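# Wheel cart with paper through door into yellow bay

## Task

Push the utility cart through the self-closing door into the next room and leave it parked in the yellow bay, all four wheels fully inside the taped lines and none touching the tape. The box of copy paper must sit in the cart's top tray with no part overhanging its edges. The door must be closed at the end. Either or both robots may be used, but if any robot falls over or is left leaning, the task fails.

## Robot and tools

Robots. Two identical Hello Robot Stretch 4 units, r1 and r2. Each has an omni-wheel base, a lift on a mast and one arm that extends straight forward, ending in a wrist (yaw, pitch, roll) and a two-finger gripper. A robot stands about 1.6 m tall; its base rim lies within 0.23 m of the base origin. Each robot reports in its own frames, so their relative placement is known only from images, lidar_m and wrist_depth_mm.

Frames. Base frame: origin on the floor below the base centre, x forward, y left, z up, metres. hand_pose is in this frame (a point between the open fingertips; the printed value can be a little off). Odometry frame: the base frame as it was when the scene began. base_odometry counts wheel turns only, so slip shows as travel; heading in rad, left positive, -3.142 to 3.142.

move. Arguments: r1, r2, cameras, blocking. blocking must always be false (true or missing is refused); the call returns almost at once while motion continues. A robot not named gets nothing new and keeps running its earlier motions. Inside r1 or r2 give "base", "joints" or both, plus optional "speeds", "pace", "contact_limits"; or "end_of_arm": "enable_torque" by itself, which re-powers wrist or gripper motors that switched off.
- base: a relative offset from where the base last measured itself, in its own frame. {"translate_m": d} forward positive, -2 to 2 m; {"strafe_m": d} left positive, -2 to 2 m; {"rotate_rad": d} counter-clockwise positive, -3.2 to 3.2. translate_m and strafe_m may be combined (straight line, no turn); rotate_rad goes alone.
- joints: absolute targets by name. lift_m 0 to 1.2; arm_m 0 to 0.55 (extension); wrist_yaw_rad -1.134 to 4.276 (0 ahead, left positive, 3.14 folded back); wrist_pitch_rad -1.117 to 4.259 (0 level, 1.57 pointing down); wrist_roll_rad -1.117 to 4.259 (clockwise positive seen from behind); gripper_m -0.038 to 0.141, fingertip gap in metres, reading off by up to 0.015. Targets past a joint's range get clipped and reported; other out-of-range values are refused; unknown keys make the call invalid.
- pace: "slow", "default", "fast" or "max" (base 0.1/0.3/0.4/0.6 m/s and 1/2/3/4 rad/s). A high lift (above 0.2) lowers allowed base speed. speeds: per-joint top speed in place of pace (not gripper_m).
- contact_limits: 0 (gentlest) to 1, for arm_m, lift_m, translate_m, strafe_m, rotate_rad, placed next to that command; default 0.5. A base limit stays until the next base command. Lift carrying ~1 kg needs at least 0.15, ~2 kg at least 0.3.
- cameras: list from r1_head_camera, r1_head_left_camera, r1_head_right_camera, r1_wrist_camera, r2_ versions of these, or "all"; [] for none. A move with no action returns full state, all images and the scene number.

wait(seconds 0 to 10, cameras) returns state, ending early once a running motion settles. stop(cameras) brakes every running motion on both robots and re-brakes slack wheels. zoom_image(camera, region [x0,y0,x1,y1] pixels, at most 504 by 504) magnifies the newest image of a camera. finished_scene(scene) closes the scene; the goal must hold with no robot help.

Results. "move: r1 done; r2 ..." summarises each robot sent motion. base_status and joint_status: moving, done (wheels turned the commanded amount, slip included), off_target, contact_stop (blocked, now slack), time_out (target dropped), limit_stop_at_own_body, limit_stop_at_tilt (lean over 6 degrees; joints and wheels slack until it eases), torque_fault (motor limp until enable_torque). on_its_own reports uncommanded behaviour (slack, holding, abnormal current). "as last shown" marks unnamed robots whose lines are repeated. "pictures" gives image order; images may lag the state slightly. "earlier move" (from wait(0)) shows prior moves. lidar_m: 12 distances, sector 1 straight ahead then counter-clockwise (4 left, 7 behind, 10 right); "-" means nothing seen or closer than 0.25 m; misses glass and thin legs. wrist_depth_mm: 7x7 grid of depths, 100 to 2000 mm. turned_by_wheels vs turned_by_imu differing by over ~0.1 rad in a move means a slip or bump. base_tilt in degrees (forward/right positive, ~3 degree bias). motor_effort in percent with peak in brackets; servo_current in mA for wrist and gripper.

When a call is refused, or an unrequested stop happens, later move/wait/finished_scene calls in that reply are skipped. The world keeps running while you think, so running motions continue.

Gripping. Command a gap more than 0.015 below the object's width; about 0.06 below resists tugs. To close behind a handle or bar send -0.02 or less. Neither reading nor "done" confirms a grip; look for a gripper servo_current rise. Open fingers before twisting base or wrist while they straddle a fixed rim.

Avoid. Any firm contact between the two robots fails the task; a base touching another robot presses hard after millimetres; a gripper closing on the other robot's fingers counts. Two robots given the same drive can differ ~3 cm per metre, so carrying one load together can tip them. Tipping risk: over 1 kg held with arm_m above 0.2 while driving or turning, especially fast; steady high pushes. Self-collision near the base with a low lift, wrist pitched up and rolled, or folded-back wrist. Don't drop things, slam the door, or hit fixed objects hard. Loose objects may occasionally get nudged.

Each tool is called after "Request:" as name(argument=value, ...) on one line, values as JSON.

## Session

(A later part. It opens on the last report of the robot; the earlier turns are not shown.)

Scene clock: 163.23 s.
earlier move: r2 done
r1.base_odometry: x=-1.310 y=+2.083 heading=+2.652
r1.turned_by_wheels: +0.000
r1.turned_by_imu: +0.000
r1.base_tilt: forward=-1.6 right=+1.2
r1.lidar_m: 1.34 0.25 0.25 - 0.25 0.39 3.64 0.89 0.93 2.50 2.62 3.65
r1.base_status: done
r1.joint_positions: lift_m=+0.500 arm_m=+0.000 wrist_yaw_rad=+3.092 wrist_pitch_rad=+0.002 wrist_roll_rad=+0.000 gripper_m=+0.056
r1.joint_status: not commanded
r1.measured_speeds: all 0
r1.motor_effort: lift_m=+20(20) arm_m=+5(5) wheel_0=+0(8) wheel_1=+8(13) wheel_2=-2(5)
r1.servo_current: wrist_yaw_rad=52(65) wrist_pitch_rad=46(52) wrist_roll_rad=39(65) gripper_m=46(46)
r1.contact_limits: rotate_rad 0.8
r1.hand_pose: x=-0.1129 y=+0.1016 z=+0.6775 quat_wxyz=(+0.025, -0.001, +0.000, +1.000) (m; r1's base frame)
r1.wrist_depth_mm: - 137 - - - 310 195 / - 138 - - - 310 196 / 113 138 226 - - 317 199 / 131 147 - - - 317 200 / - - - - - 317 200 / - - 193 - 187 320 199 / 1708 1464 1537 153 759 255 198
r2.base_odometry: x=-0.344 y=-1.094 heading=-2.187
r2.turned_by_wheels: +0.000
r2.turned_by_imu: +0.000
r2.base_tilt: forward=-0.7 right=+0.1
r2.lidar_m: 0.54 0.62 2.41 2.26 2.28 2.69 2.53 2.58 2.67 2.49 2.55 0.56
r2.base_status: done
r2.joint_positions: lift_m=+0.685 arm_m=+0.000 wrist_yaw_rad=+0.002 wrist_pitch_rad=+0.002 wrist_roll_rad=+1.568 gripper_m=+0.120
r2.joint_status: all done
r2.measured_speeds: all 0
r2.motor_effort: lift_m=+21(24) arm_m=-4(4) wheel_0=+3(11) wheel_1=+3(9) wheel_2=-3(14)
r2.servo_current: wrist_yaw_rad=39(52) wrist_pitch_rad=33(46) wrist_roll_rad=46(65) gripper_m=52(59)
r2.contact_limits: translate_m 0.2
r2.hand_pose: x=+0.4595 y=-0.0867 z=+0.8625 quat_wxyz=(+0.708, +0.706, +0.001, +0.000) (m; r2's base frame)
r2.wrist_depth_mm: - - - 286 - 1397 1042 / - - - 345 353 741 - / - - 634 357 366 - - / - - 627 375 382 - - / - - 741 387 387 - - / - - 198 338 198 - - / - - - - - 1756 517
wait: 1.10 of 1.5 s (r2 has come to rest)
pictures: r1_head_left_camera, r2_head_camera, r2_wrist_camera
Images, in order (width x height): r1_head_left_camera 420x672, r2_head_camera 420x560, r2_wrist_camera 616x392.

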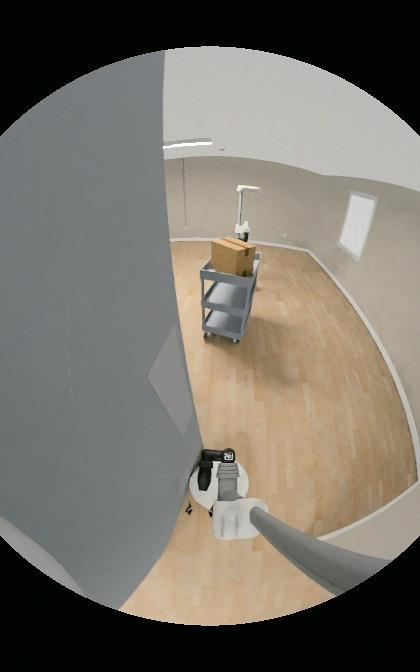

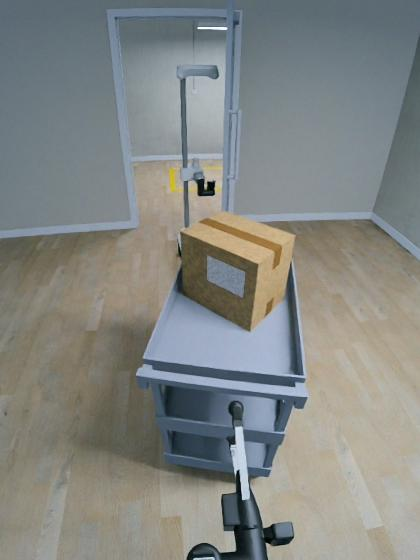

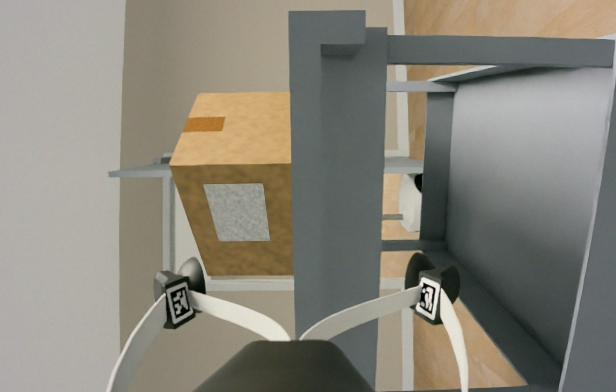

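Request:
move(r1={"base":{"strafe_m":0.55},"contact_limits":{"strafe_m":0.8}}, r2={"base":{"rotate_rad":-0.17}}, blocking=false)

Request:
wait(seconds=1)

Request:
move(r2={"base":{"strafe_m":0.115}}, blocking=false)

Request:
wait(seconds=2)

Request:
wait(seconds=2, cameras=["r1_head_left_camera","r1_head_right_camera","r2_head_camera","r2_wrist_camera"])

Scene clock: 183.77 s.
move: r1 moving; r2 moving
r1.base_odometry: x=-1.327 y=+2.052 heading=+2.651
r1.turned_by_wheels: -0.001
r1.turned_by_imu: -0.001
r1.base_tilt: forward=-1.6 right=+1.2
r1.lidar_m: 1.35 0.25 0.25 - 0.25 0.37 3.63 0.93 0.96 2.53 2.65 3.71
r1.base_status: strafe_m moving
r1.joint_positions: lift_m=+0.500 arm_m=+0.000 wrist_yaw_rad=+3.092 wrist_pitch_rad=+0.002 wrist_roll_rad=+0.000 gripper_m=+0.056
r1.joint_status: not commanded
r1.measured_speeds: translate_m=+0.001 strafe_m=+0.140 rotate_rad=-0.008 lift_m=+0.000 arm_m=+0.000 wrist_yaw_rad=+0.000 wrist_pitch_rad=+0.000 wrist_roll_rad=+0.000
r1.motor_effort: lift_m=+20(20) arm_m=+5(5) wheel_0=-19(21) wheel_1=+14(15) wheel_2=-1(2)
r1.servo_current: wrist_yaw_rad=52(72) wrist_pitch_rad=46(46) wrist_roll_rad=46(59) gripper_m=46(46)
r1.contact_limits: strafe_m 0.8
r1.hand_pose: x=-0.1129 y=+0.1016 z=+0.6775 quat_wxyz=(+0.025, -0.001, +0.000, +1.000) (m; r1's base frame)
r1.wrist_depth_mm: - 137 - - - 281 185 / - 138 - - - 283 187 / 112 138 223 - - 287 189 / 131 145 - - - 289 189 / - - - - - 287 189 / - - 193 - 188 289 189 / 1756 1537 1537 153 741 218 187
r2.base_odometry: x=-0.344 y=-1.094 heading=-2.350
r2.turned_by_wheels: -0.163
r2.turned_by_imu: -0.158
r2.base_tilt: forward=-0.7 right=+0.0
r2.lidar_m: 0.55 0.59 2.59 2.27 2.24 2.66 2.54 2.53 2.87 2.49 2.50 0.55
r2.base_status: rotate_rad moving
r2.joint_positions: lift_m=+0.685 arm_m=+0.000 wrist_yaw_rad=+0.002 wrist_pitch_rad=+0.002 wrist_roll_rad=+1.568 gripper_m=+0.120
r2.joint_status: not commanded
r2.measured_speeds: translate_m=-0.001 strafe_m=+0.001 rotate_rad=-0.197 lift_m=+0.000 arm_m=+0.000 wrist_yaw_rad=+0.000 wrist_pitch_rad=+0.000 wrist_roll_rad=+0.000
r2.motor_effort: lift_m=+21(21) arm_m=-4(4) wheel_0=+0(9) wheel_1=+3(8) wheel_2=+4(10)
r2.servo_current: wrist_yaw_rad=39(52) wrist_pitch_rad=39(46) wrist_roll_rad=46(59) gripper_m=52(59)
r2.hand_pose: x=+0.4595 y=-0.0867 z=+0.8625 quat_wxyz=(+0.708, +0.706, +0.001, +0.000) (m; r2's base frame)
r2.wrist_depth_mm: - - - - - 1708 1160 / - - - - - 1708 1205 / - - - - - 1499 1098 / - - 768 384 - - - / - - 621 384 389 - - / - - 200 330 192 - - / - - 788 - - - -
pictures: none

Scene clock: 184.13 s.
earlier move: r1 moving; r2 done
r1.base_odometry: x=-1.361 y=+1.988 heading=+2.651
r1.turned_by_wheels: +0.000
r1.turned_by_imu: +0.000
r1.base_tilt: forward=-1.6 right=+1.3
r1.lidar_m: 1.38 0.26 0.25 - 0.25 0.29 3.64 1.01 0.99 2.59 2.73 3.79
r1.base_status: strafe_m moving
r1.joint_positions: lift_m=+0.500 arm_m=+0.000 wrist_yaw_rad=+3.092 wrist_pitch_rad=+0.002 wrist_roll_rad=+0.000 gripper_m=+0.056
r1.joint_status: not commanded
r1.measured_speeds: translate_m=+0.000 strafe_m=+0.247 rotate_rad=+0.000 lift_m=+0.000 arm_m=+0.000 wrist_yaw_rad=+0.000 wrist_pitch_rad=+0.000 wrist_roll_rad=+0.000
r1.motor_effort: lift_m=+20(20) arm_m=+5(5) wheel_0=-22(24) wheel_1=+16(17) wheel_2=+0(2)
r1.servo_current: wrist_yaw_rad=52(72) wrist_pitch_rad=39(52) wrist_roll_rad=46(65) gripper_m=39(46)
r1.contact_limits: strafe_m 0.8
r1.hand_pose: x=-0.1129 y=+0.1016 z=+0.6775 quat_wxyz=(+0.025, -0.001, +0.000, +1.000) (m; r1's base frame)
r1.wrist_depth_mm: - 137 - - 439 251 - / - 138 - - 508 236 168 / 112 138 224 - 517 258 169 / 127 144 - - 525 239 170 / - - - - 455 238 170 / - - 193 - 191 238 169 / 1756 1499 1537 153 399 204 -
r2.base_odometry: x=-0.344 y=-1.094 heading=-2.357
r2.turned_by_wheels: -0.006
r2.turned_by_imu: -0.006
r2.base_tilt: forward=-0.7 right=+0.1
r2.lidar_m: 0.53 0.59 2.60 2.25 2.26 2.65 2.51 2.52 2.86 2.49 2.49 0.58
r2.base_status: done
r2.joint_positions: lift_m=+0.685 arm_m=+0.000 wrist_yaw_rad=+0.002 wrist_pitch_rad=+0.002 wrist_roll_rad=+1.568 gripper_m=+0.120
r2.joint_status: not commanded
r2.measured_speeds: all 0
r2.motor_effort: lift_m=+21(21) arm_m=-4(4) wheel_0=+5(9) wheel_1=+2(8) wheel_2=+3(10)
r2.servo_current: wrist_yaw_rad=46(52) wrist_pitch_rad=39(46) wrist_roll_rad=46(59) gripper_m=52(59)
r2.hand_pose: x=+0.4595 y=-0.0867 z=+0.8625 quat_wxyz=(+0.708, +0.706, +0.001, +0.000) (m; r2's base frame)
r2.wrist_depth_mm: - - - - - 1708 1205 / - - - - - 1756 1160 / - - - - - 1499 1078 / - - 778 384 392 - - / - - 640 387 392 - - / - - 200 330 189 - - / - - 768 - - - -
wait: 0.37 of 1 s (r2 has come to rest)
pictures: none

Scene clock: 184.63 s.
earlier move: r1 moving
move: r2 moving
r1.base_odometry: x=-1.430 y=+1.859 heading=+2.652
r1.turned_by_wheels: +0.001
r1.turned_by_imu: +0.002
r1.base_tilt: forward=-1.6 right=+1.3
r1.lidar_m: 1.42 0.34 0.25 - 0.25 0.25 0.52 3.76 1.10 2.73 2.88 1.40
r1.base_status: strafe_m moving
r1.joint_positions: lift_m=+0.500 arm_m=+0.000 wrist_yaw_rad=+3.092 wrist_pitch_rad=+0.002 wrist_roll_rad=+0.000 gripper_m=+0.056
r1.joint_status: not commanded
r1.measured_speeds: translate_m=+0.000 strafe_m=+0.300 rotate_rad=-0.001 lift_m=+0.000 arm_m=+0.000 wrist_yaw_rad=+0.000 wrist_pitch_rad=+0.000 wrist_roll_rad=+0.000
r1.motor_effort: lift_m=+20(20) arm_m=+5(5) wheel_0=-17(29) wheel_1=+19(19) wheel_2=+1(2)
r1.servo_current: wrist_yaw_rad=65(78) wrist_pitch_rad=39(52) wrist_roll_rad=52(65) gripper_m=39(46)
r1.contact_limits: strafe_m 0.8
r1.hand_pose: x=-0.1129 y=+0.1016 z=+0.6775 quat_wxyz=(+0.025, -0.001, +0.000, +1.000) (m; r1's base frame)
r1.wrist_depth_mm: - 137 - - 306 196 - / - 137 - - 309 198 - / 112 138 219 - 310 199 157 / 129 142 - - 312 200 158 / - - - - 314 200 158 / - - 194 715 191 200 164 / 1661 1499 1537 153 291 181 -
r2.base_odometry: x=-0.319 y=-1.119 heading=-2.356
r2.turned_by_wheels: +0.000
r2.turned_by_imu: +0.000
r2.base_tilt: forward=-0.7 right=+0.1
r2.lidar_m: 0.53 0.58 2.57 2.23 2.22 2.63 2.52 2.53 2.92 2.51 2.54 0.57
r2.base_status: strafe_m moving
r2.joint_positions: lift_m=+0.685 arm_m=+0.000 wrist_yaw_rad=+0.002 wrist_pitch_rad=+0.002 wrist_roll_rad=+1.568 gripper_m=+0.120
r2.joint_status: not commanded
r2.measured_speeds: translate_m=-0.001 strafe_m=+0.140 rotate_rad=+0.005 lift_m=+0.000 arm_m=+0.000 wrist_yaw_rad=+0.000 wrist_pitch_rad=+0.000 wrist_roll_rad=+0.000
r2.motor_effort: lift_m=+21(21) arm_m=-4(4) wheel_0=-11(11) wheel_1=+11(11) wheel_2=-1(2)
r2.servo_current: wrist_yaw_rad=33(59) wrist_pitch_rad=46(46) wrist_roll_rad=52(52) gripper_m=52(52)
r2.hand_pose: x=+0.4595 y=-0.0867 z=+0.8625 quat_wxyz=(+0.708, +0.706, +0.001, +0.000) (m; r2's base frame)
r2.wrist_depth_mm: - - - - - 1708 1182 / - - - - - 1708 1205 / - - - 325 389 392 387 / - - 707 387 991 - - / - - 621 392 387 - - / - - 201 334 196 - - / - - - - - - -
pictures: none

Scene clock: 185.70 s.
earlier move: r1 contact_stop; r2 done
r1.base_odometry: x=-1.446 y=+1.836 heading=+2.689
r1.turned_by_wheels: +0.037
r1.turned_by_imu: +0.048
r1.base_tilt: forward=-1.6 right=+1.2
r1.lidar_m: 1.41 0.28 0.25 - 0.25 0.25 3.78 1.12 1.07 2.72 2.89 1.39
r1.base_status: strafe_m contact_stop
r1.joint_positions: lift_m=+0.500 arm_m=+0.000 wrist_yaw_rad=+3.090 wrist_pitch_rad=+0.002 wrist_roll_rad=+0.000 gripper_m=+0.056
r1.joint_status: not commanded
r1.measured_speeds: translate_m=-0.001 strafe_m=-0.038 rotate_rad=+0.006 lift_m=+0.000 arm_m=+0.000 wrist_yaw_rad=+0.000 wrist_pitch_rad=+0.000 wrist_roll_rad=+0.000
r1.on_its_own: the wheels are slack since a contact_stop
r1.motor_effort: lift_m=+20(21) arm_m=+4(5) wheel_0=+3(29) wheel_1=+0(30) wheel_2=+0(9)
r1.servo_current: wrist_yaw_rad=39(78) wrist_pitch_rad=46(52) wrist_roll_rad=46(65) gripper_m=33(46)
r1.contact_limits: strafe_m 0.8
r1.hand_pose: x=-0.1126 y=+0.1022 z=+0.6775 quat_wxyz=(+0.026, -0.001, +0.000, +1.000) (m; r1's base frame)
r1.wrist_depth_mm: 136 139 - - 310 201 - / 113 139 - - 315 193 - / 116 139 267 - 319 194 - / 136 155 - - 324 195 - / - - - - 324 196 159 / - - 194 - 191 196 - / 1756 1537 1537 143 301 176 -
r2.base_odometry: x=-0.263 y=-1.175 heading=-2.357
r2.turned_by_wheels: +0.000
r2.turned_by_imu: +0.000
r2.base_tilt: forward=-0.7 right=+0.1
r2.lidar_m: 0.54 3.26 2.45 2.15 2.14 2.54 2.54 2.55 2.99 2.61 2.62 0.58
r2.base_status: done
r2.joint_positions: lift_m=+0.685 arm_m=+0.000 wrist_yaw_rad=+0.002 wrist_pitch_rad=+0.002 wrist_roll_rad=+1.568 gripper_m=+0.120
r2.joint_status: not commanded
r2.measured_speeds: all 0
r2.motor_effort: lift_m=+21(21) arm_m=-4(4) wheel_0=-2(12) wheel_1=+2(11) wheel_2=+0(2)
r2.servo_current: wrist_yaw_rad=46(59) wrist_pitch_rad=39(46) wrist_roll_rad=39(65) gripper_m=52(59)
r2.hand_pose: x=+0.4595 y=-0.0867 z=+0.8625 quat_wxyz=(+0.708, +0.706, +0.001, +0.000) (m; r2's base frame)
r2.wrist_depth_mm: - - - 320 389 1499 1160 / - - - 382 384 798 - / - - 768 387 976 - - / - - 615 389 991 - - / - - 691 392 392 - - / - - 200 334 196 - - / - - - - - 1863 -
wait: 1.07 of 2 s (r2 has come to rest)
pictures: none

not run: a stop that you did not command came earlier in this reply.

Request:
move(r2={"base":{"translate_m":0.1},"contact_limits":{"translate_m":0.1},"pace":"slow"}, blocking=false)

Request:
wait(seconds=2.5, cameras=["r1_head_left_camera","r1_head_right_camera","r2_head_camera","r2_wrist_camera"])

Scene clock: 190.43 s.
earlier move: r1 contact_stop
move: r2 moving
r1.base_odometry: x=-1.433 y=+1.862 heading=+2.694
r1.turned_by_wheels: +0.005
r1.turned_by_imu: +0.004
r1.base_tilt: forward=-1.6 right=+1.3
r1.lidar_m: 1.39 0.27 0.25 - 0.25 0.28 3.77 1.06 1.07 2.69 2.83 1.38
r1.base_status: strafe_m contact_stop (by the wheels' count: +0.254 of +0.550)
r1.joint_positions: lift_m=+0.500 arm_m=+0.000 wrist_yaw_rad=+3.090 wrist_pitch_rad=+0.002 wrist_roll_rad=+0.000 gripper_m=+0.056
r1.joint_status: not commanded
r1.measured_speeds: all 0
r1.on_its_own: the wheels are slack since a contact_stop
r1.motor_effort: lift_m=+20(20) arm_m=+4(4) wheel_0=+0(1) wheel_1=+0(0) wheel_2=+0(0)
r1.servo_current: wrist_yaw_rad=52(59) wrist_pitch_rad=39(46) wrist_roll_rad=65(65) gripper_m=33(46)
r1.contact_limits: strafe_m 0.8
r1.hand_pose: x=-0.1126 y=+0.1022 z=+0.6775 quat_wxyz=(+0.026, -0.001, +0.000, +1.000) (m; r1's base frame)
r1.wrist_depth_mm: 136 138 - - 340 208 - / 113 139 - - 347 210 - / 116 139 267 - 349 200 - / 136 154 - - 355 201 - / - - - - 359 202 161 / - - 193 - 191 203 - / 1808 1537 1499 143 329 180 -
r2.base_odometry: x=-0.272 y=-1.184 heading=-2.356
r2.turned_by_wheels: +0.000
r2.turned_by_imu: +0.001
r2.base_tilt: forward=-0.7 right=+0.1
r2.lidar_m: 0.56 0.58 2.48 2.14 2.14 2.54 2.56 2.56 2.98 2.60 2.59 0.57
r2.base_status: translate_m moving
r2.joint_positions: lift_m=+0.685 arm_m=+0.000 wrist_yaw_rad=+0.002 wrist_pitch_rad=+0.002 wrist_roll_rad=+1.568 gripper_m=+0.120
r2.joint_status: not commanded
r2.measured_speeds: translate_m=+0.048 strafe_m=+0.000 rotate_rad=+0.000 lift_m=+0.000 arm_m=+0.000 wrist_yaw_rad=+0.000 wrist_pitch_rad=+0.000 wrist_roll_rad=+0.000
r2.motor_effort: lift_m=+21(21) arm_m=-4(4) wheel_0=+0(6) wheel_1=+3(7) wheel_2=-10(10)
r2.servo_current: wrist_yaw_rad=52(59) wrist_pitch_rad=46(46) wrist_roll_rad=39(52) gripper_m=52(59)
r2.contact_limits: translate_m 0.1
r2.hand_pose: x=+0.4595 y=-0.0867 z=+0.8625 quat_wxyz=(+0.708, +0.706, +0.001, +0.000) (m; r2's base frame)
r2.wrist_depth_mm: - - - 309 375 1397 1060 / - - - 370 382 809 - / - - 723 375 - - - / - - 609 379 976 - - / - - 676 379 379 - - / - - 200 325 196 - - / - - - - - 1921 -
pictures: none

Scene clock: 192.23 s.
earlier move: r2 done
r1.base_odometry: x=-1.433 y=+1.862 heading=+2.694
r1.turned_by_wheels: +0.000
r1.turned_by_imu: +0.000
r1.base_tilt: forward=-1.6 right=+1.3
r1.lidar_m: 1.40 0.27 0.25 - 0.25 0.26 3.81 1.06 1.06 2.68 2.85 1.37
r1.base_status: strafe_m contact_stop (by the wheels' count: +0.254 of +0.550)
r1.joint_positions: lift_m=+0.500 arm_m=+0.000 wrist_yaw_rad=+3.090 wrist_pitch_rad=+0.002 wrist_roll_rad=+0.000 gripper_m=+0.056
r1.joint_status: not commanded
r1.measured_speeds: all 0
r1.on_its_own: the wheels are slack since a contact_stop
r1.motor_effort: lift_m=+20(20) arm_m=+4(4) wheel_0=+0(1) wheel_1=+0(0) wheel_2=+0(0)
r1.servo_current: wrist_yaw_rad=39(72) wrist_pitch_rad=46(52) wrist_roll_rad=46(72) gripper_m=39(52)
r1.contact_limits: strafe_m 0.8
r1.hand_pose: x=-0.1126 y=+0.1022 z=+0.6775 quat_wxyz=(+0.026, -0.001, +0.000, +1.000) (m; r1's base frame)
r1.wrist_depth_mm: 136 138 - - 342 208 - / 113 139 - - 345 211 - / 116 139 267 - 349 200 - / 136 154 - - 355 202 - / - - - - 357 202 161 / - - 193 - 191 203 - / 1756 1576 1499 143 325 180 -
r2.base_odometry: x=-0.334 y=-1.246 heading=-2.356
r2.turned_by_wheels: +0.000
r2.turned_by_imu: +0.000
r2.base_tilt: forward=-0.7 right=+0.1
r2.lidar_m: 0.46 0.48 2.49 2.16 2.16 2.57 2.63 2.65 2.99 2.58 2.59 0.49
r2.base_status: done
r2.joint_positions: lift_m=+0.685 arm_m=+0.000 wrist_yaw_rad=+0.002 wrist_pitch_rad=+0.002 wrist_roll_rad=+1.568 gripper_m=+0.120
r2.joint_status: not commanded
r2.measured_speeds: all 0
r2.motor_effort: lift_m=+21(21) arm_m=-4(4) wheel_0=+4(9) wheel_1=+5(7) wheel_2=-5(11)
r2.servo_current: wrist_yaw_rad=39(65) wrist_pitch_rad=39(46) wrist_roll_rad=52(59) gripper_m=59(59)
r2.contact_limits: translate_m 0.1
r2.hand_pose: x=+0.4595 y=-0.0867 z=+0.8625 quat_wxyz=(+0.708, +0.706, +0.001, +0.000) (m; r2's base frame)
r2.wrist_depth_mm: - - - 281 282 1430 297 / - - - 285 286 1708 - / - - 609 287 287 842 - / - - 521 289 291 842 - / - - 569 233 291 - - / - - 201 234 197 - - / - - - - - 1863 -
wait: 1.80 of 2.5 s (r2 has come to rest)
pictures: r1_head_left_camera, r1_head_right_camera, r2_head_camera, r2_wrist_camera
Images, in order (width x height): r1_head_left_camera 420x672, r1_head_right_camera 420x672, r2_head_camera 420x560, r2_wrist_camera 616x392.

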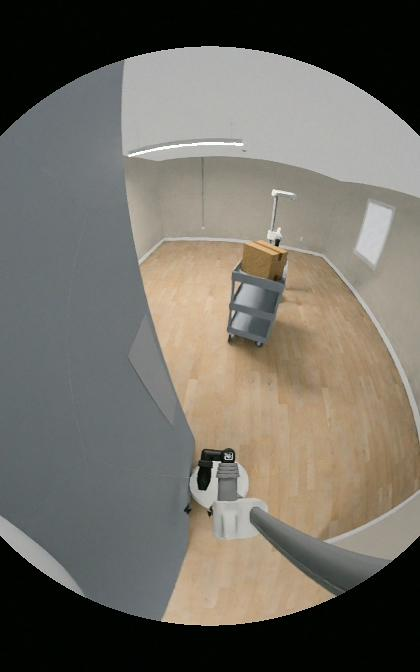

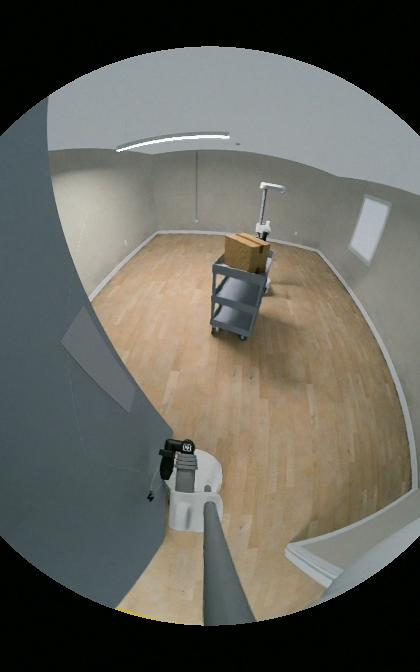

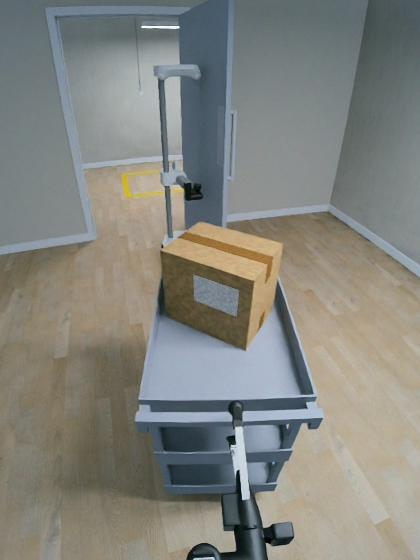

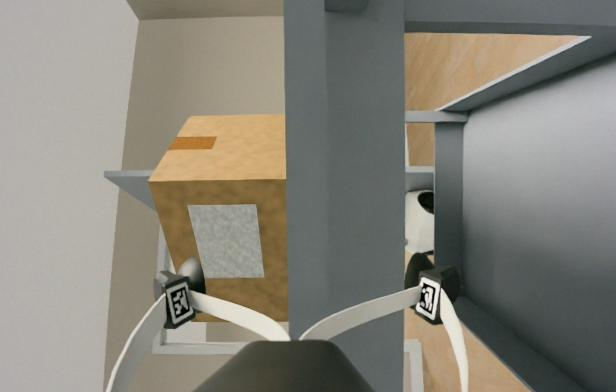

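Request:
move(r1={"base":{"translate_m":0.1,"strafe_m":0.4},"contact_limits":{"strafe_m":1.0,"translate_m":1.0}}, r2={"base":{"translate_m":0.05},"contact_limits":{"translate_m":0.1},"pace":"slow"}, blocking=false)

Request:
wait(seconds=1.5)

Request:
wait(seconds=1.5, cameras=["r1_head_left_camera","r2_head_camera","r2_wrist_camera"])

r1: "contact_limits": strafe_m and translate_m are given together and make one move, which takes one limit: state it under one of them only
Scene clock: 200.13 s.
r1.base_odometry: x=-1.433 y=+1.862 heading=+2.694
r1.turned_by_wheels: +0.000
r1.turned_by_imu: +0.000
r1.base_tilt: forward=-1.6 right=+1.3
r1.lidar_m: 1.40 0.27 0.25 - 0.25 0.28 3.82 1.05 1.03 2.70 2.87 1.38
r1.base_status: strafe_m contact_stop (by the wheels' count: +0.254 of +0.550)
r1.joint_positions: lift_m=+0.500 arm_m=+0.000 wrist_yaw_rad=+3.090 wrist_pitch_rad=+0.002 wrist_roll_rad=+0.000 gripper_m=+0.056
r1.joint_status: not commanded
r1.measured_speeds: all 0
r1.on_its_own: the wheels are slack since a contact_stop
r1.motor_effort: lift_m=+20(20) arm_m=+4(4) wheel_0=+0(1) wheel_1=+0(0) wheel_2=+0(0)
r1.servo_current: wrist_yaw_rad=59(72) wrist_pitch_rad=46(52) wrist_roll_rad=39(72) gripper_m=39(52)
r1.contact_limits: strafe_m 0.8
r1.hand_pose: x=-0.1126 y=+0.1022 z=+0.6775 quat_wxyz=(+0.026, -0.001, +0.000, +1.000) (m; r1's base frame)
r1.wrist_depth_mm: 136 138 - - 338 208 - / 113 138 - - 343 210 - / 116 139 268 - 351 200 - / 136 154 - - 355 202 - / - - - - 357 202 160 / - - 194 - 190 204 - / 1756 1499 1537 143 327 180 -
r2.base_odometry: x=-0.334 y=-1.246 heading=-2.356
r2.turned_by_wheels: +0.000
r2.turned_by_imu: +0.000
r2.base_tilt: forward=-0.6 right=+0.1
r2.lidar_m: 0.45 0.49 2.53 2.17 2.17 2.56 2.65 2.64 2.95 2.57 2.59 0.47
r2.base_status: done
r2.joint_positions: lift_m=+0.685 arm_m=+0.000 wrist_yaw_rad=+0.002 wrist_pitch_rad=+0.002 wrist_roll_rad=+1.568 gripper_m=+0.120
r2.joint_status: not commanded
r2.measured_speeds: all 0
r2.motor_effort: lift_m=+21(21) arm_m=-4(4) wheel_0=+4(9) wheel_1=+5(7) wheel_2=-5(11)
r2.servo_current: wrist_yaw_rad=52(65) wrist_pitch_rad=39(46) wrist_roll_rad=46(59) gripper_m=52(59)
r2.contact_limits: translate_m 0.1
r2.hand_pose: x=+0.4595 y=-0.0867 z=+0.8625 quat_wxyz=(+0.708, +0.706, +0.001, +0.000) (m; r2's base frame)
r2.wrist_depth_mm: - - - 282 282 1430 298 / - - - 286 283 1708 - / - - 603 287 289 854 - / - - 525 290 290 842 - / - - 569 233 291 - - / - - 201 234 197 - - / - - - - - 1921 -
pictures: none

not run: a call was refused earlier in this reply.

not run: a call was refused earlier in this reply.

Request:
move(r1={"base":{"translate_m":0.1,"strafe_m":0.4},"contact_limits":{"strafe_m":1.0}}, r2={"base":{"translate_m":0.05},"contact_limits":{"translate_m":0.1},"pace":"slow"}, blocking=false)

Request:
wait(seconds=1.5, cameras=["r1_head_left_camera","r2_head_camera","r2_wrist_camera"])

Request:
wait(seconds=1.5, cameras=["r1_head_left_camera","r2_head_camera","r2_wrist_camera"])

Scene clock: 205.17 s.
move: r1 moving; r2 moving
r1.base_odometry: x=-1.453 y=+1.837 heading=+2.694
r1.turned_by_wheels: +0.000
r1.turned_by_imu: +0.001
r1.base_tilt: forward=-1.6 right=+1.3
r1.lidar_m: 1.41 0.29 0.25 - 0.25 0.28 3.79 1.12 1.08 2.71 2.88 1.40
r1.base_status: translate_m moving; strafe_m moving
r1.joint_positions: lift_m=+0.500 arm_m=+0.000 wrist_yaw_rad=+3.090 wrist_pitch_rad=+0.002 wrist_roll_rad=+0.000 gripper_m=+0.056
r1.joint_status: not commanded
r1.measured_speeds: translate_m=+0.030 strafe_m=+0.121 rotate_rad=+0.003 lift_m=+0.000 arm_m=+0.000 wrist_yaw_rad=+0.000 wrist_pitch_rad=+0.000 wrist_roll_rad=+0.000
r1.motor_effort: lift_m=+20(20) arm_m=+4(4) wheel_0=-13(14) wheel_1=+21(21) wheel_2=-4(6)
r1.servo_current: wrist_yaw_rad=39(59) wrist_pitch_rad=33(52) wrist_roll_rad=46(59) gripper_m=39(46)
r1.contact_limits: strafe_m 1
r1.hand_pose: x=-0.1126 y=+0.1022 z=+0.6775 quat_wxyz=(+0.026, -0.001, +0.000, +1.000) (m; r1's base frame)
r1.wrist_depth_mm: 136 138 - - 322 205 - / 111 138 - - 327 196 - / 117 139 249 - 330 198 - / 136 152 - - 334 199 - / - - - - 338 200 161 / - - 194 - 190 200 - / 1756 1537 1537 143 312 179 -
r2.base_odometry: x=-0.343 y=-1.255 heading=-2.356
r2.turned_by_wheels: +0.000
r2.turned_by_imu: +0.001
r2.base_tilt: forward=-0.7 right=+0.1
r2.lidar_m: 0.45 0.48 2.51 2.17 2.18 2.56 2.65 2.67 2.96 2.56 2.58 0.46
r2.base_status: translate_m moving
r2.joint_positions: lift_m=+0.685 arm_m=+0.000 wrist_yaw_rad=+0.002 wrist_pitch_rad=+0.002 wrist_roll_rad=+1.568 gripper_m=+0.120
r2.joint_status: not commanded
r2.measured_speeds: translate_m=+0.049 strafe_m=+0.000 rotate_rad=-0.001 lift_m=+0.000 arm_m=+0.000 wrist_yaw_rad=+0.000 wrist_pitch_rad=+0.000 wrist_roll_rad=+0.000
r2.motor_effort: lift_m=+21(21) arm_m=-4(4) wheel_0=+6(7) wheel_1=+6(7) wheel_2=-9(10)
r2.servo_current: wrist_yaw_rad=52(52) wrist_pitch_rad=46(46) wrist_roll_rad=52(59) gripper_m=52(59)
r2.contact_limits: translate_m 0.1
r2.hand_pose: x=+0.4595 y=-0.0867 z=+0.8625 quat_wxyz=(+0.708, +0.706, +0.001, +0.000) (m; r2's base frame)
r2.wrist_depth_mm: - - - 214 271 1397 433 / - - - 274 273 1708 - / - - 597 276 277 866 - / - - 512 278 278 878 - / - - 554 279 281 891 - / - - 200 223 198 - - / - - - - - 1863 -
pictures: none

Scene clock: 206.37 s.
earlier move: r1 contact_stop; r2 done
r1.base_odometry: x=-1.514 y=+1.777 heading=+2.723
r1.turned_by_wheels: +0.029
r1.turned_by_imu: +0.062
r1.base_tilt: forward=-1.5 right=+1.3
r1.lidar_m: 1.39 0.29 0.25 - 0.25 0.25 3.95 1.12 1.14 2.75 3.03 1.37
r1.base_status: translate_m contact_stop; strafe_m contact_stop
r1.joint_positions: lift_m=+0.500 arm_m=+0.000 wrist_yaw_rad=+3.090 wrist_pitch_rad=+0.002 wrist_roll_rad=+0.000 gripper_m=+0.056
r1.joint_status: not commanded
r1.measured_speeds: translate_m=+0.000 strafe_m=-0.011 rotate_rad=+0.001 lift_m=+0.000 arm_m=+0.000 wrist_yaw_rad=+0.000 wrist_pitch_rad=+0.000 wrist_roll_rad=+0.000
r1.on_its_own: the wheels are slack since a contact_stop
r1.motor_effort: lift_m=+20(20) arm_m=-1(4) wheel_0=-1(29) wheel_1=-2(33) wheel_2=-1(12)
r1.servo_current: wrist_yaw_rad=52(65) wrist_pitch_rad=39(52) wrist_roll_rad=52(72) gripper_m=46(46)
r1.contact_limits: strafe_m 1
r1.hand_pose: x=-0.1126 y=+0.1022 z=+0.6775 quat_wxyz=(+0.026, -0.001, +0.000, +1.000) (m; r1's base frame)
r1.wrist_depth_mm: - 138 - - 340 199 - / 108 138 - - 342 200 - / 114 139 242 - 353 203 - / 129 153 - - 355 205 - / - - - - 357 205 164 / - - 194 - 191 207 164 / 1808 1499 1537 143 329 183 -
r2.base_odometry: x=-0.369 y=-1.281 heading=-2.356
r2.turned_by_wheels: +0.000
r2.turned_by_imu: +0.000
r2.base_tilt: forward=-0.7 right=+0.1
r2.lidar_m: 0.41 0.44 2.52 2.20 2.20 2.53 2.69 2.70 2.92 2.54 2.57 0.44
r2.base_status: done
r2.joint_positions: lift_m=+0.685 arm_m=+0.000 wrist_yaw_rad=+0.002 wrist_pitch_rad=+0.002 wrist_roll_rad=+1.568 gripper_m=+0.120
r2.joint_status: not commanded
r2.measured_speeds: all 0
r2.motor_effort: lift_m=+21(21) arm_m=-4(4) wheel_0=+5(10) wheel_1=+5(7) wheel_2=-5(10)
r2.servo_current: wrist_yaw_rad=52(59) wrist_pitch_rad=33(52) wrist_roll_rad=46(59) gripper_m=46(59)
r2.contact_limits: translate_m 0.1
r2.hand_pose: x=+0.4595 y=-0.0867 z=+0.8625 quat_wxyz=(+0.708, +0.706, +0.001, +0.000) (m; r2's base frame)
r2.wrist_depth_mm: - - - 176 235 1661 1182 / - - - 178 236 1576 - / - - 554 179 238 - - / - - 473 181 240 - - / - - 512 181 241 842 - / - - 200 182 200 - - / - - - - 247 1661 -
wait: 1.20 of 1.5 s (r2 has come to rest)
pictures: r1_head_left_camera, r2_head_camera, r2_wrist_camera
Images, in order (width x height): r1_head_left_camera 420x672, r2_head_camera 420x560, r2_wrist_camera 616x392.

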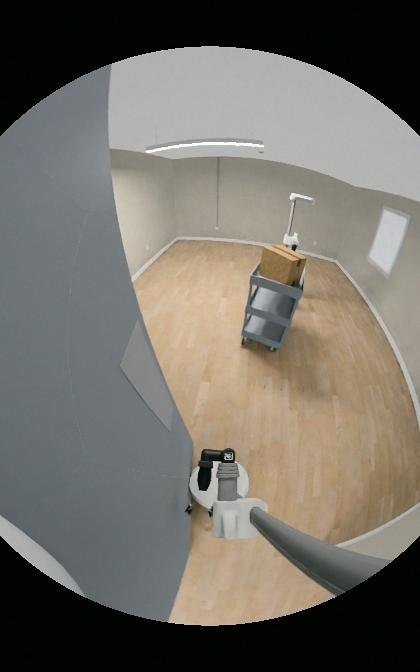

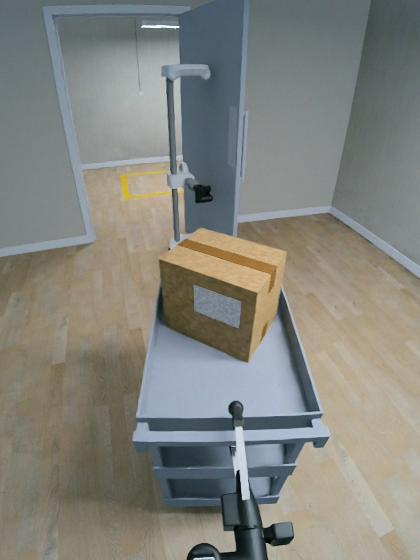

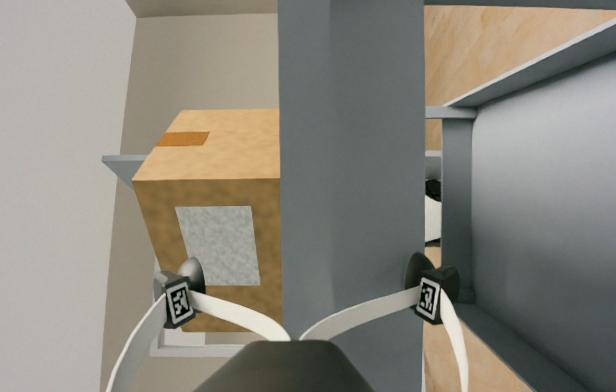

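not run: a stop that you did not command came earlier in this reply.

Request:
move(r1={"base":{"translate_m":0.2,"strafe_m":0.08},"contact_limits":{"strafe_m":1.0}}, r2={"joints":{"gripper_m":-0.01}}, blocking=false)

Request:
wait(seconds=1.3)

Request:
wait(seconds=1, cameras=["r1_head_left_camera","r2_head_camera","r2_wrist_camera"])

Scene clock: 220.03 s.
earlier move: r1 contact_stop
move: r1 moving; r2 moving
r1.base_odometry: x=-1.534 y=+1.806 heading=+2.729
r1.turned_by_wheels: +0.006
r1.turned_by_imu: +0.005
r1.base_tilt: forward=-1.6 right=+1.3
r1.lidar_m: 1.36 0.27 0.25 - 0.25 0.28 4.00 1.12 1.24 2.73 2.97 1.33
r1.base_status: earlier translate_m contact_stop (by the wheels' count: +0.036 of +0.100); earlier strafe_m contact_stop (by the wheels' count: +0.080 of +0.400); translate_m moving; strafe_m moving
r1.joint_positions: lift_m=+0.500 arm_m=+0.000 wrist_yaw_rad=+3.090 wrist_pitch_rad=+0.002 wrist_roll_rad=+0.000 gripper_m=+0.056
r1.joint_status: not commanded
r1.measured_speeds: translate_m=+0.121 strafe_m=+0.049 rotate_rad=-0.003 lift_m=+0.000 arm_m=+0.000 wrist_yaw_rad=+0.000 wrist_pitch_rad=+0.000 wrist_roll_rad=+0.000
r1.motor_effort: lift_m=+20(20) arm_m=-4(4) wheel_0=+0(3) wheel_1=+15(17) wheel_2=-8(10)
r1.servo_current: wrist_yaw_rad=65(65) wrist_pitch_rad=39(46) wrist_roll_rad=59(65) gripper_m=46(46)
r1.contact_limits: strafe_m 1
r1.hand_pose: x=-0.1126 y=+0.1022 z=+0.6775 quat_wxyz=(+0.026, -0.001, +0.000, +1.000) (m; r1's base frame)
r1.wrist_depth_mm: - 137 - - 355 228 - / - 138 - - 397 216 - / 111 138 212 - 410 219 163 / 124 138 289 - 413 220 172 / - - - - 375 222 164 / - - 193 - 191 223 164 / 1808 1537 1537 153 379 195 -
r2.base_odometry: x=-0.369 y=-1.281 heading=-2.356
r2.turned_by_wheels: +0.000
r2.turned_by_imu: +0.001
r2.base_tilt: forward=-0.7 right=+0.0
r2.lidar_m: 0.40 0.42 2.52 2.14 2.18 2.58 2.69 2.71 2.98 2.56 2.57 0.41
r2.base_status: not commanded
r2.joint_positions: lift_m=+0.685 arm_m=+0.000 wrist_yaw_rad=+0.002 wrist_pitch_rad=+0.002 wrist_roll_rad=+1.568 gripper_m=+0.106
r2.joint_status: gripper_m moving
r2.measured_speeds: translate_m=+0.000 strafe_m=+0.000 rotate_rad=+0.000 lift_m=+0.000 arm_m=+0.000 wrist_yaw_rad=+0.000 wrist_pitch_rad=+0.000 wrist_roll_rad=+0.002
r2.motor_effort: lift_m=+21(21) arm_m=-4(4) wheel_0=+4(5) wheel_1=+5(5) wheel_2=-5(5)
r2.servo_current: wrist_yaw_rad=52(59) wrist_pitch_rad=39(46) wrist_roll_rad=33(59) gripper_m=111(117)
r2.contact_limits: translate_m 0.1
r2.hand_pose: x=+0.4595 y=-0.0867 z=+0.8625 quat_wxyz=(+0.708, +0.706, +0.001, +0.000) (m; r2's base frame)
r2.wrist_depth_mm: - - - 177 236 1708 1182 / - - - 178 236 1576 - / - - 549 180 238 798 - / - - 469 181 240 842 - / - - 508 182 243 854 - / - - 196 184 196 - - / - - - - 248 1708 -
pictures: none

Scene clock: 221.33 s.
earlier move: r1 contact_stop; r2 moving
r1.base_odometry: x=-1.704 y=+1.820 heading=+2.758
r1.turned_by_wheels: +0.029
r1.turned_by_imu: +0.114
r1.base_tilt: forward=-1.6 right=+1.3
r1.lidar_m: 3.92 0.28 0.25 - 0.25 0.30 - 1.25 1.76 2.81 3.25 1.22
r1.base_status: translate_m contact_stop; strafe_m contact_stop
r1.joint_positions: lift_m=+0.500 arm_m=+0.000 wrist_yaw_rad=+3.090 wrist_pitch_rad=+0.002 wrist_roll_rad=+0.000 gripper_m=+0.056
r1.joint_status: not commanded
r1.measured_speeds: translate_m=-0.001 strafe_m=-0.013 rotate_rad=+0.008 lift_m=+0.000 arm_m=+0.000 wrist_yaw_rad=+0.000 wrist_pitch_rad=+0.000 wrist_roll_rad=+0.000
r1.on_its_own: the wheels are slack since a contact_stop
r1.motor_effort: lift_m=+20(20) arm_m=-4(4) wheel_0=-1(17) wheel_1=+3(37) wheel_2=-1(11)
r1.servo_current: wrist_yaw_rad=33(65) wrist_pitch_rad=46(52) wrist_roll_rad=59(65) gripper_m=46(46)
r1.contact_limits: strafe_m 1
r1.hand_pose: x=-0.1126 y=+0.1023 z=+0.6775 quat_wxyz=(+0.026, -0.001, +0.000, +1.000) (m; r1's base frame)
r1.wrist_depth_mm: 136 139 - - 362 208 - / 114 139 - - 366 211 - / 118 139 282 - 373 212 163 / 137 161 - - 377 213 - / 1138 - - - 379 216 166 / - - 194 - 191 216 166 / 1255 1537 1464 153 387 189 -
r2.base_odometry: x=-0.369 y=-1.281 heading=-2.356
r2.turned_by_wheels: +0.000
r2.turned_by_imu: +0.000
r2.base_tilt: forward=-0.7 right=+0.1
r2.lidar_m: 0.40 0.44 2.52 2.19 2.18 2.54 2.70 2.71 2.94 2.57 2.58 0.44
r2.base_status: not commanded
r2.joint_positions: lift_m=+0.685 arm_m=+0.000 wrist_yaw_rad=+0.001 wrist_pitch_rad=+0.002 wrist_roll_rad=+1.568 gripper_m=-0.008
r2.joint_status: gripper_m moving
r2.measured_speeds: all 0
r2.motor_effort: lift_m=+21(21) arm_m=-3(4) wheel_0=+4(5) wheel_1=+5(5) wheel_2=-2(5)
r2.servo_current: wrist_yaw_rad=39(59) wrist_pitch_rad=46(46) wrist_roll_rad=52(59) gripper_m=111(208)
r2.contact_limits: translate_m 0.1
r2.hand_pose: x=+0.4594 y=-0.0870 z=+0.8624 quat_wxyz=(+0.708, +0.706, +0.001, +0.000) (m; r2's base frame)
r2.wrist_depth_mm: - - - 167 226 1708 1160 / - - - 170 229 1576 - / - - 535 172 230 - - / - - 462 232 233 831 - / - - 512 175 235 842 - / - - 190 177 182 - - / - - - - - 1576 -
wait: 1.30 s; no rest
pictures: none

not run: a stop that you did not command came earlier in this reply.

Request:
stop(cameras=["r1_head_left_camera","r1_head_right_camera","r2_head_camera","r2_head_left_camera","r2_wrist_camera"])

Scene clock: 223.90 s.
earlier move: r1 contact_stop; r2 done
stop: r1's wheels hold again
r1.base_odometry: x=-1.703 y=+1.821 heading=+2.759
r1.turned_by_wheels: +0.001
r1.turned_by_imu: +0.001
r1.base_tilt: forward=-1.6 right=+1.3
r1.lidar_m: 3.95 0.25 0.25 - 0.25 0.30 - 1.24 1.74 2.79 3.24 1.21
r1.base_status: translate_m contact_stop (by the wheels' count: +0.192 of +0.200); strafe_m contact_stop (by the wheels' count: +0.066 of +0.080)
r1.joint_positions: lift_m=+0.500 arm_m=+0.000 wrist_yaw_rad=+3.090 wrist_pitch_rad=+0.002 wrist_roll_rad=+0.000 gripper_m=+0.056
r1.joint_status: not commanded
r1.measured_speeds: all 0
r1.motor_effort: lift_m=+20(20) arm_m=-4(4) wheel_0=+0(17) wheel_1=+0(37) wheel_2=+0(11)
r1.servo_current: wrist_yaw_rad=52(65) wrist_pitch_rad=46(52) wrist_roll_rad=39(65) gripper_m=39(46)
r1.contact_limits: strafe_m 1
r1.hand_pose: x=-0.1126 y=+0.1023 z=+0.6775 quat_wxyz=(+0.026, -0.001, +0.000, +1.000) (m; r1's base frame)
r1.wrist_depth_mm: 136 139 - - 364 224 - / 114 139 - - 373 212 - / 117 139 279 - 377 214 164 / 137 160 - - 382 215 - / 1182 - - - 384 217 167 / 1255 - 194 - 191 217 167 / 1229 1537 1576 153 389 189 -
r2.base_odometry: x=-0.369 y=-1.281 heading=-2.356
r2.turned_by_wheels: +0.000
r2.turned_by_imu: +0.000
r2.base_tilt: forward=-0.6 right=+0.1
r2.lidar_m: 0.39 0.44 2.51 2.16 2.19 2.59 2.70 2.70 2.97 2.55 2.56 0.43
r2.base_status: not commanded
r2.joint_positions: lift_m=+0.685 arm_m=+0.000 wrist_yaw_rad=+0.001 wrist_pitch_rad=+0.002 wrist_roll_rad=+1.568 gripper_m=-0.009
r2.joint_status: all done
r2.measured_speeds: all 0
r2.motor_effort: lift_m=+21(21) arm_m=-4(4) wheel_0=+4(5) wheel_1=+5(5) wheel_2=-2(5)
r2.servo_current: wrist_yaw_rad=46(65) wrist_pitch_rad=39(46) wrist_roll_rad=59(59) gripper_m=91(208)
r2.contact_limits: translate_m 0.1
r2.hand_pose: x=+0.4594 y=-0.0870 z=+0.8624 quat_wxyz=(+0.708, +0.706, +0.001, +0.000) (m; r2's base frame)
r2.wrist_depth_mm: - - - 167 225 1708 1160 / - - - 169 228 1576 - / - - 530 171 230 - - / - - 462 232 233 842 - / - - 517 175 236 842 - / - - 190 176 182 - - / - - - - - 1618 -
pictures: r1_head_left_camera, r1_head_right_camera, r2_head_camera, r2_head_left_camera, r2_wrist_camera
Images, in order (width x height): r1_head_left_camera 420x672, r1_head_right_camera 420x672, r2_head_camera 420x560, r2_head_left_camera 420x672, r2_wrist_camera 616x392.

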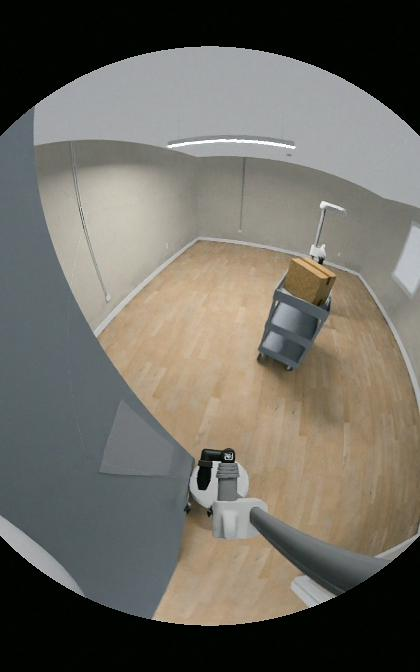

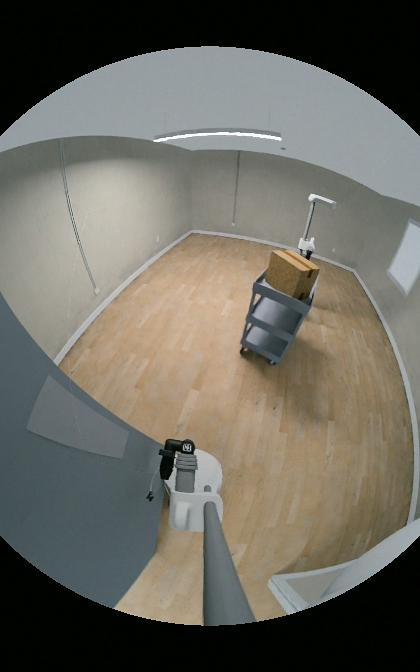

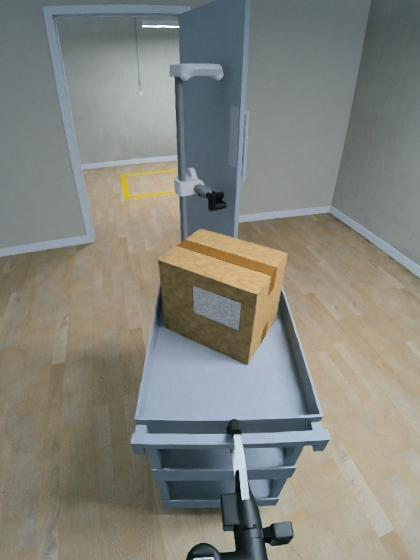

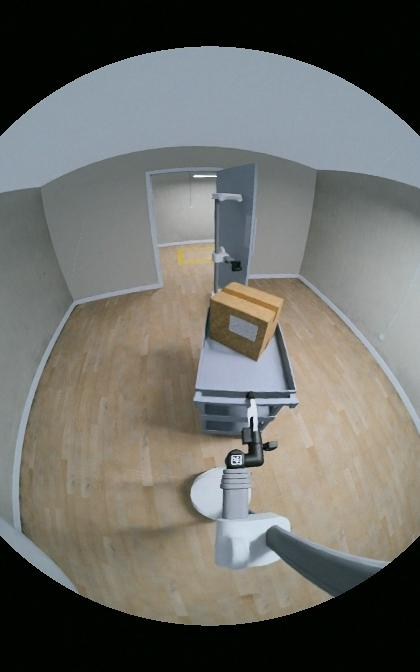

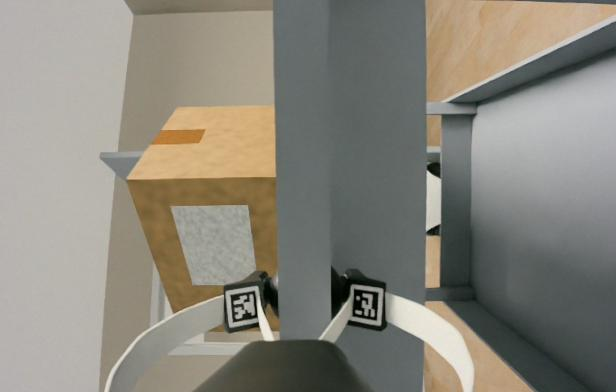

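Request:
move(r1={"base":{"translate_m":0.2,"strafe_m":0.05},"contact_limits":{"strafe_m":1.0}}, blocking=false)

Request:
wait(seconds=2.5, cameras=["r1_head_left_camera","r1_head_right_camera","r2_head_camera"])

Scene clock: 238.10 s.
move: r1 moving
r1.base_odometry: x=-1.731 y=+1.829 heading=+2.773
r1.turned_by_wheels: +0.013
r1.turned_by_imu: +0.015
r1.base_tilt: forward=-1.6 right=+1.3
r1.lidar_m: 3.83 2.25 0.25 - 0.25 0.31 - 1.27 1.84 2.79 3.30 1.17
r1.base_status: translate_m moving; strafe_m moving
r1.joint_positions: lift_m=+0.500 arm_m=+0.000 wrist_yaw_rad=+3.090 wrist_pitch_rad=+0.002 wrist_roll_rad=+0.000 gripper_m=+0.056
r1.joint_status: not commanded
r1.measured_speeds: translate_m=+0.105 strafe_m=-0.006 rotate_rad=+0.141 lift_m=+0.000 arm_m=+0.000 wrist_yaw_rad=+0.000 wrist_pitch_rad=+0.000 wrist_roll_rad=+0.000
r1.motor_effort: lift_m=+20(20) arm_m=-3(4) wheel_0=-7(7) wheel_1=+32(33) wheel_2=-14(14)
r1.servo_current: wrist_yaw_rad=46(52) wrist_pitch_rad=46(52) wrist_roll_rad=39(59) gripper_m=33(46)
r1.contact_limits: strafe_m 1
r1.hand_pose: x=-0.1126 y=+0.1023 z=+0.6775 quat_wxyz=(+0.026, -0.001, +0.000, +1.000) (m; r1's base frame)
r1.wrist_depth_mm: 136 138 - - 384 215 - / 113 139 - - 389 217 - / 116 139 266 - 397 220 167 / 136 155 - - 399 222 160 / 1182 - - - 402 222 160 / 1205 - 195 - 187 224 170 / 1281 1499 1537 153 359 193 -
r2: as last shown
r2.base_tilt: forward=-0.6 right=+0.0
r2.lidar_m: 0.41 0.41 2.53 2.19 2.19 2.58 2.69 2.70 2.97 2.57 2.57 0.43
r2.motor_effort: lift_m=+21(21) arm_m=-4(4) wheel_0=+4(5) wheel_1=+4(5) wheel_2=-2(2)
r2.servo_current: wrist_yaw_rad=39(52) wrist_pitch_rad=33(46) wrist_roll_rad=52(59) gripper_m=98(98)
r2.contact_limits: translate_m 0.1
r2.wrist_depth_mm: - - - 167 226 1708 1182 / - - - 169 228 1576 - / - - 535 171 230 - - / - - 466 231 233 842 - / - - 517 175 235 842 - / - - 190 175 182 - - / - - - - - 1618 -
pictures: none

Scene clock: 238.90 s.
earlier move: r1 contact_stop
r1.base_odometry: x=-1.756 y=+1.846 heading=+2.856
r1.turned_by_wheels: +0.084
r1.turned_by_imu: +0.084
r1.base_tilt: forward=-1.6 right=+1.3
r1.lidar_m: 3.36 2.16 0.26 - 0.25 0.36 3.86 1.31 2.29 2.83 3.49 1.16
r1.base_status: translate_m contact_stop (by the wheels' count: +0.058 of +0.200); strafe_m contact_stop (by the wheels' count: -0.005 of +0.050)
r1.joint_positions: lift_m=+0.500 arm_m=+0.000 wrist_yaw_rad=+3.090 wrist_pitch_rad=+0.002 wrist_roll_rad=+0.000 gripper_m=+0.056
r1.joint_status: not commanded
r1.measured_speeds: all 0
r1.on_its_own: the wheels are slack since a contact_stop
r1.motor_effort: lift_m=+20(20) arm_m=-3(4) wheel_0=+0(10) wheel_1=+0(35) wheel_2=+0(14)
r1.servo_current: wrist_yaw_rad=59(59) wrist_pitch_rad=39(52) wrist_roll_rad=52(59) gripper_m=46(52)
r1.contact_limits: strafe_m 1
r1.hand_pose: x=-0.1126 y=+0.1023 z=+0.6775 quat_wxyz=(+0.026, -0.001, +0.000, +1.000) (m; r1's base frame)
r1.wrist_depth_mm: 137 139 - - 521 243 - / 114 139 - - 539 247 168 / 116 141 285 - 554 250 170 / 137 162 - - 564 253 171 / - - - - - 253 172 / - - 194 - 188 256 172 / - 1366 1537 153 480 198 -
r2.base_odometry: x=-0.369 y=-1.281 heading=-2.356
r2.turned_by_wheels: +0.000
r2.turned_by_imu: +0.000
r2.base_tilt: forward=-0.7 right=+0.1
r2.lidar_m: 0.37 0.43 2.50 2.19 2.19 2.57 2.69 2.71 2.96 2.57 2.56 0.42
r2.base_status: not commanded
r2.joint_positions: lift_m=+0.685 arm_m=+0.000 wrist_yaw_rad=+0.001 wrist_pitch_rad=+0.002 wrist_roll_rad=+1.568 gripper_m=-0.009
r2.joint_status: not commanded
r2.measured_speeds: all 0
r2.motor_effort: lift_m=+21(21) arm_m=-3(4) wheel_0=+4(5) wheel_1=+4(5) wheel_2=-2(2)
r2.servo_current: wrist_yaw_rad=52(59) wrist_pitch_rad=46(52) wrist_roll_rad=46(59) gripper_m=98(104)
r2.contact_limits: translate_m 0.1
r2.hand_pose: x=+0.4594 y=-0.0870 z=+0.8624 quat_wxyz=(+0.708, +0.706, +0.001, +0.000) (m; r2's base frame)
r2.wrist_depth_mm: - - - 167 225 1708 1160 / - - - 169 227 1618 - / - - 535 171 231 - - / - - 462 232 233 820 - / - - 521 175 235 842 - / - - 189 176 182 - - / - - - - - 1618 -
wait: 0.80 of 2.5 s (r1 has come to rest)
pictures: r1_head_left_camera, r1_head_right_camera, r2_head_camera
Images, in order (width x height): r1_head_left_camera 420x672, r1_head_right_camera 420x672, r2_head_camera 420x560.

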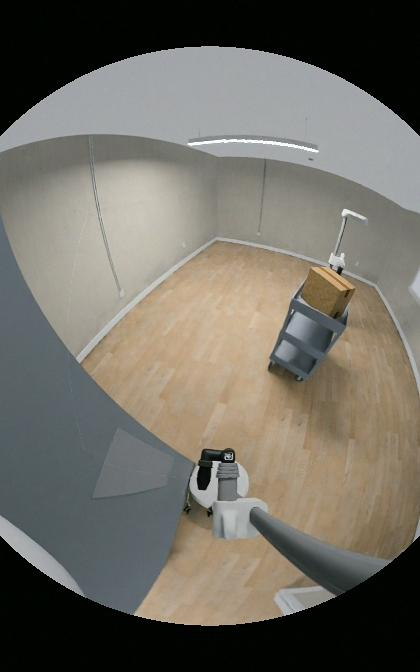

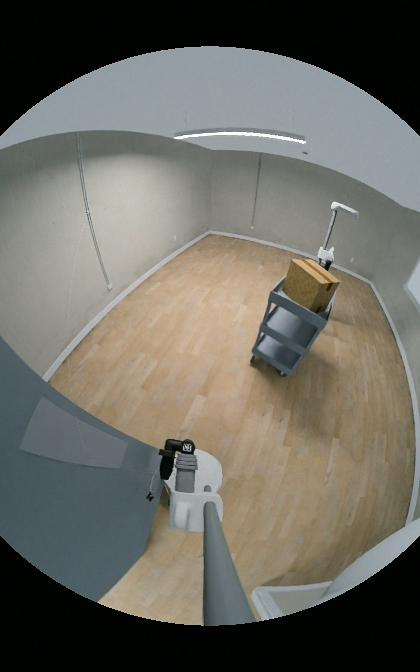

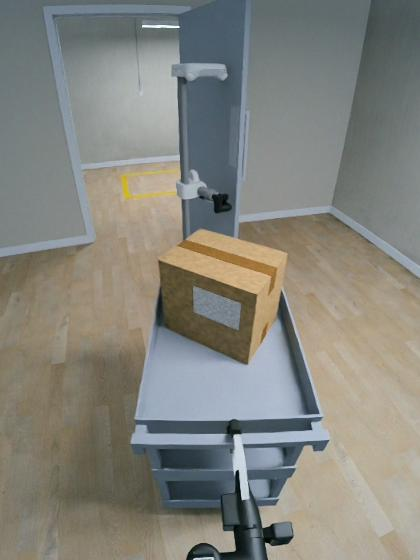

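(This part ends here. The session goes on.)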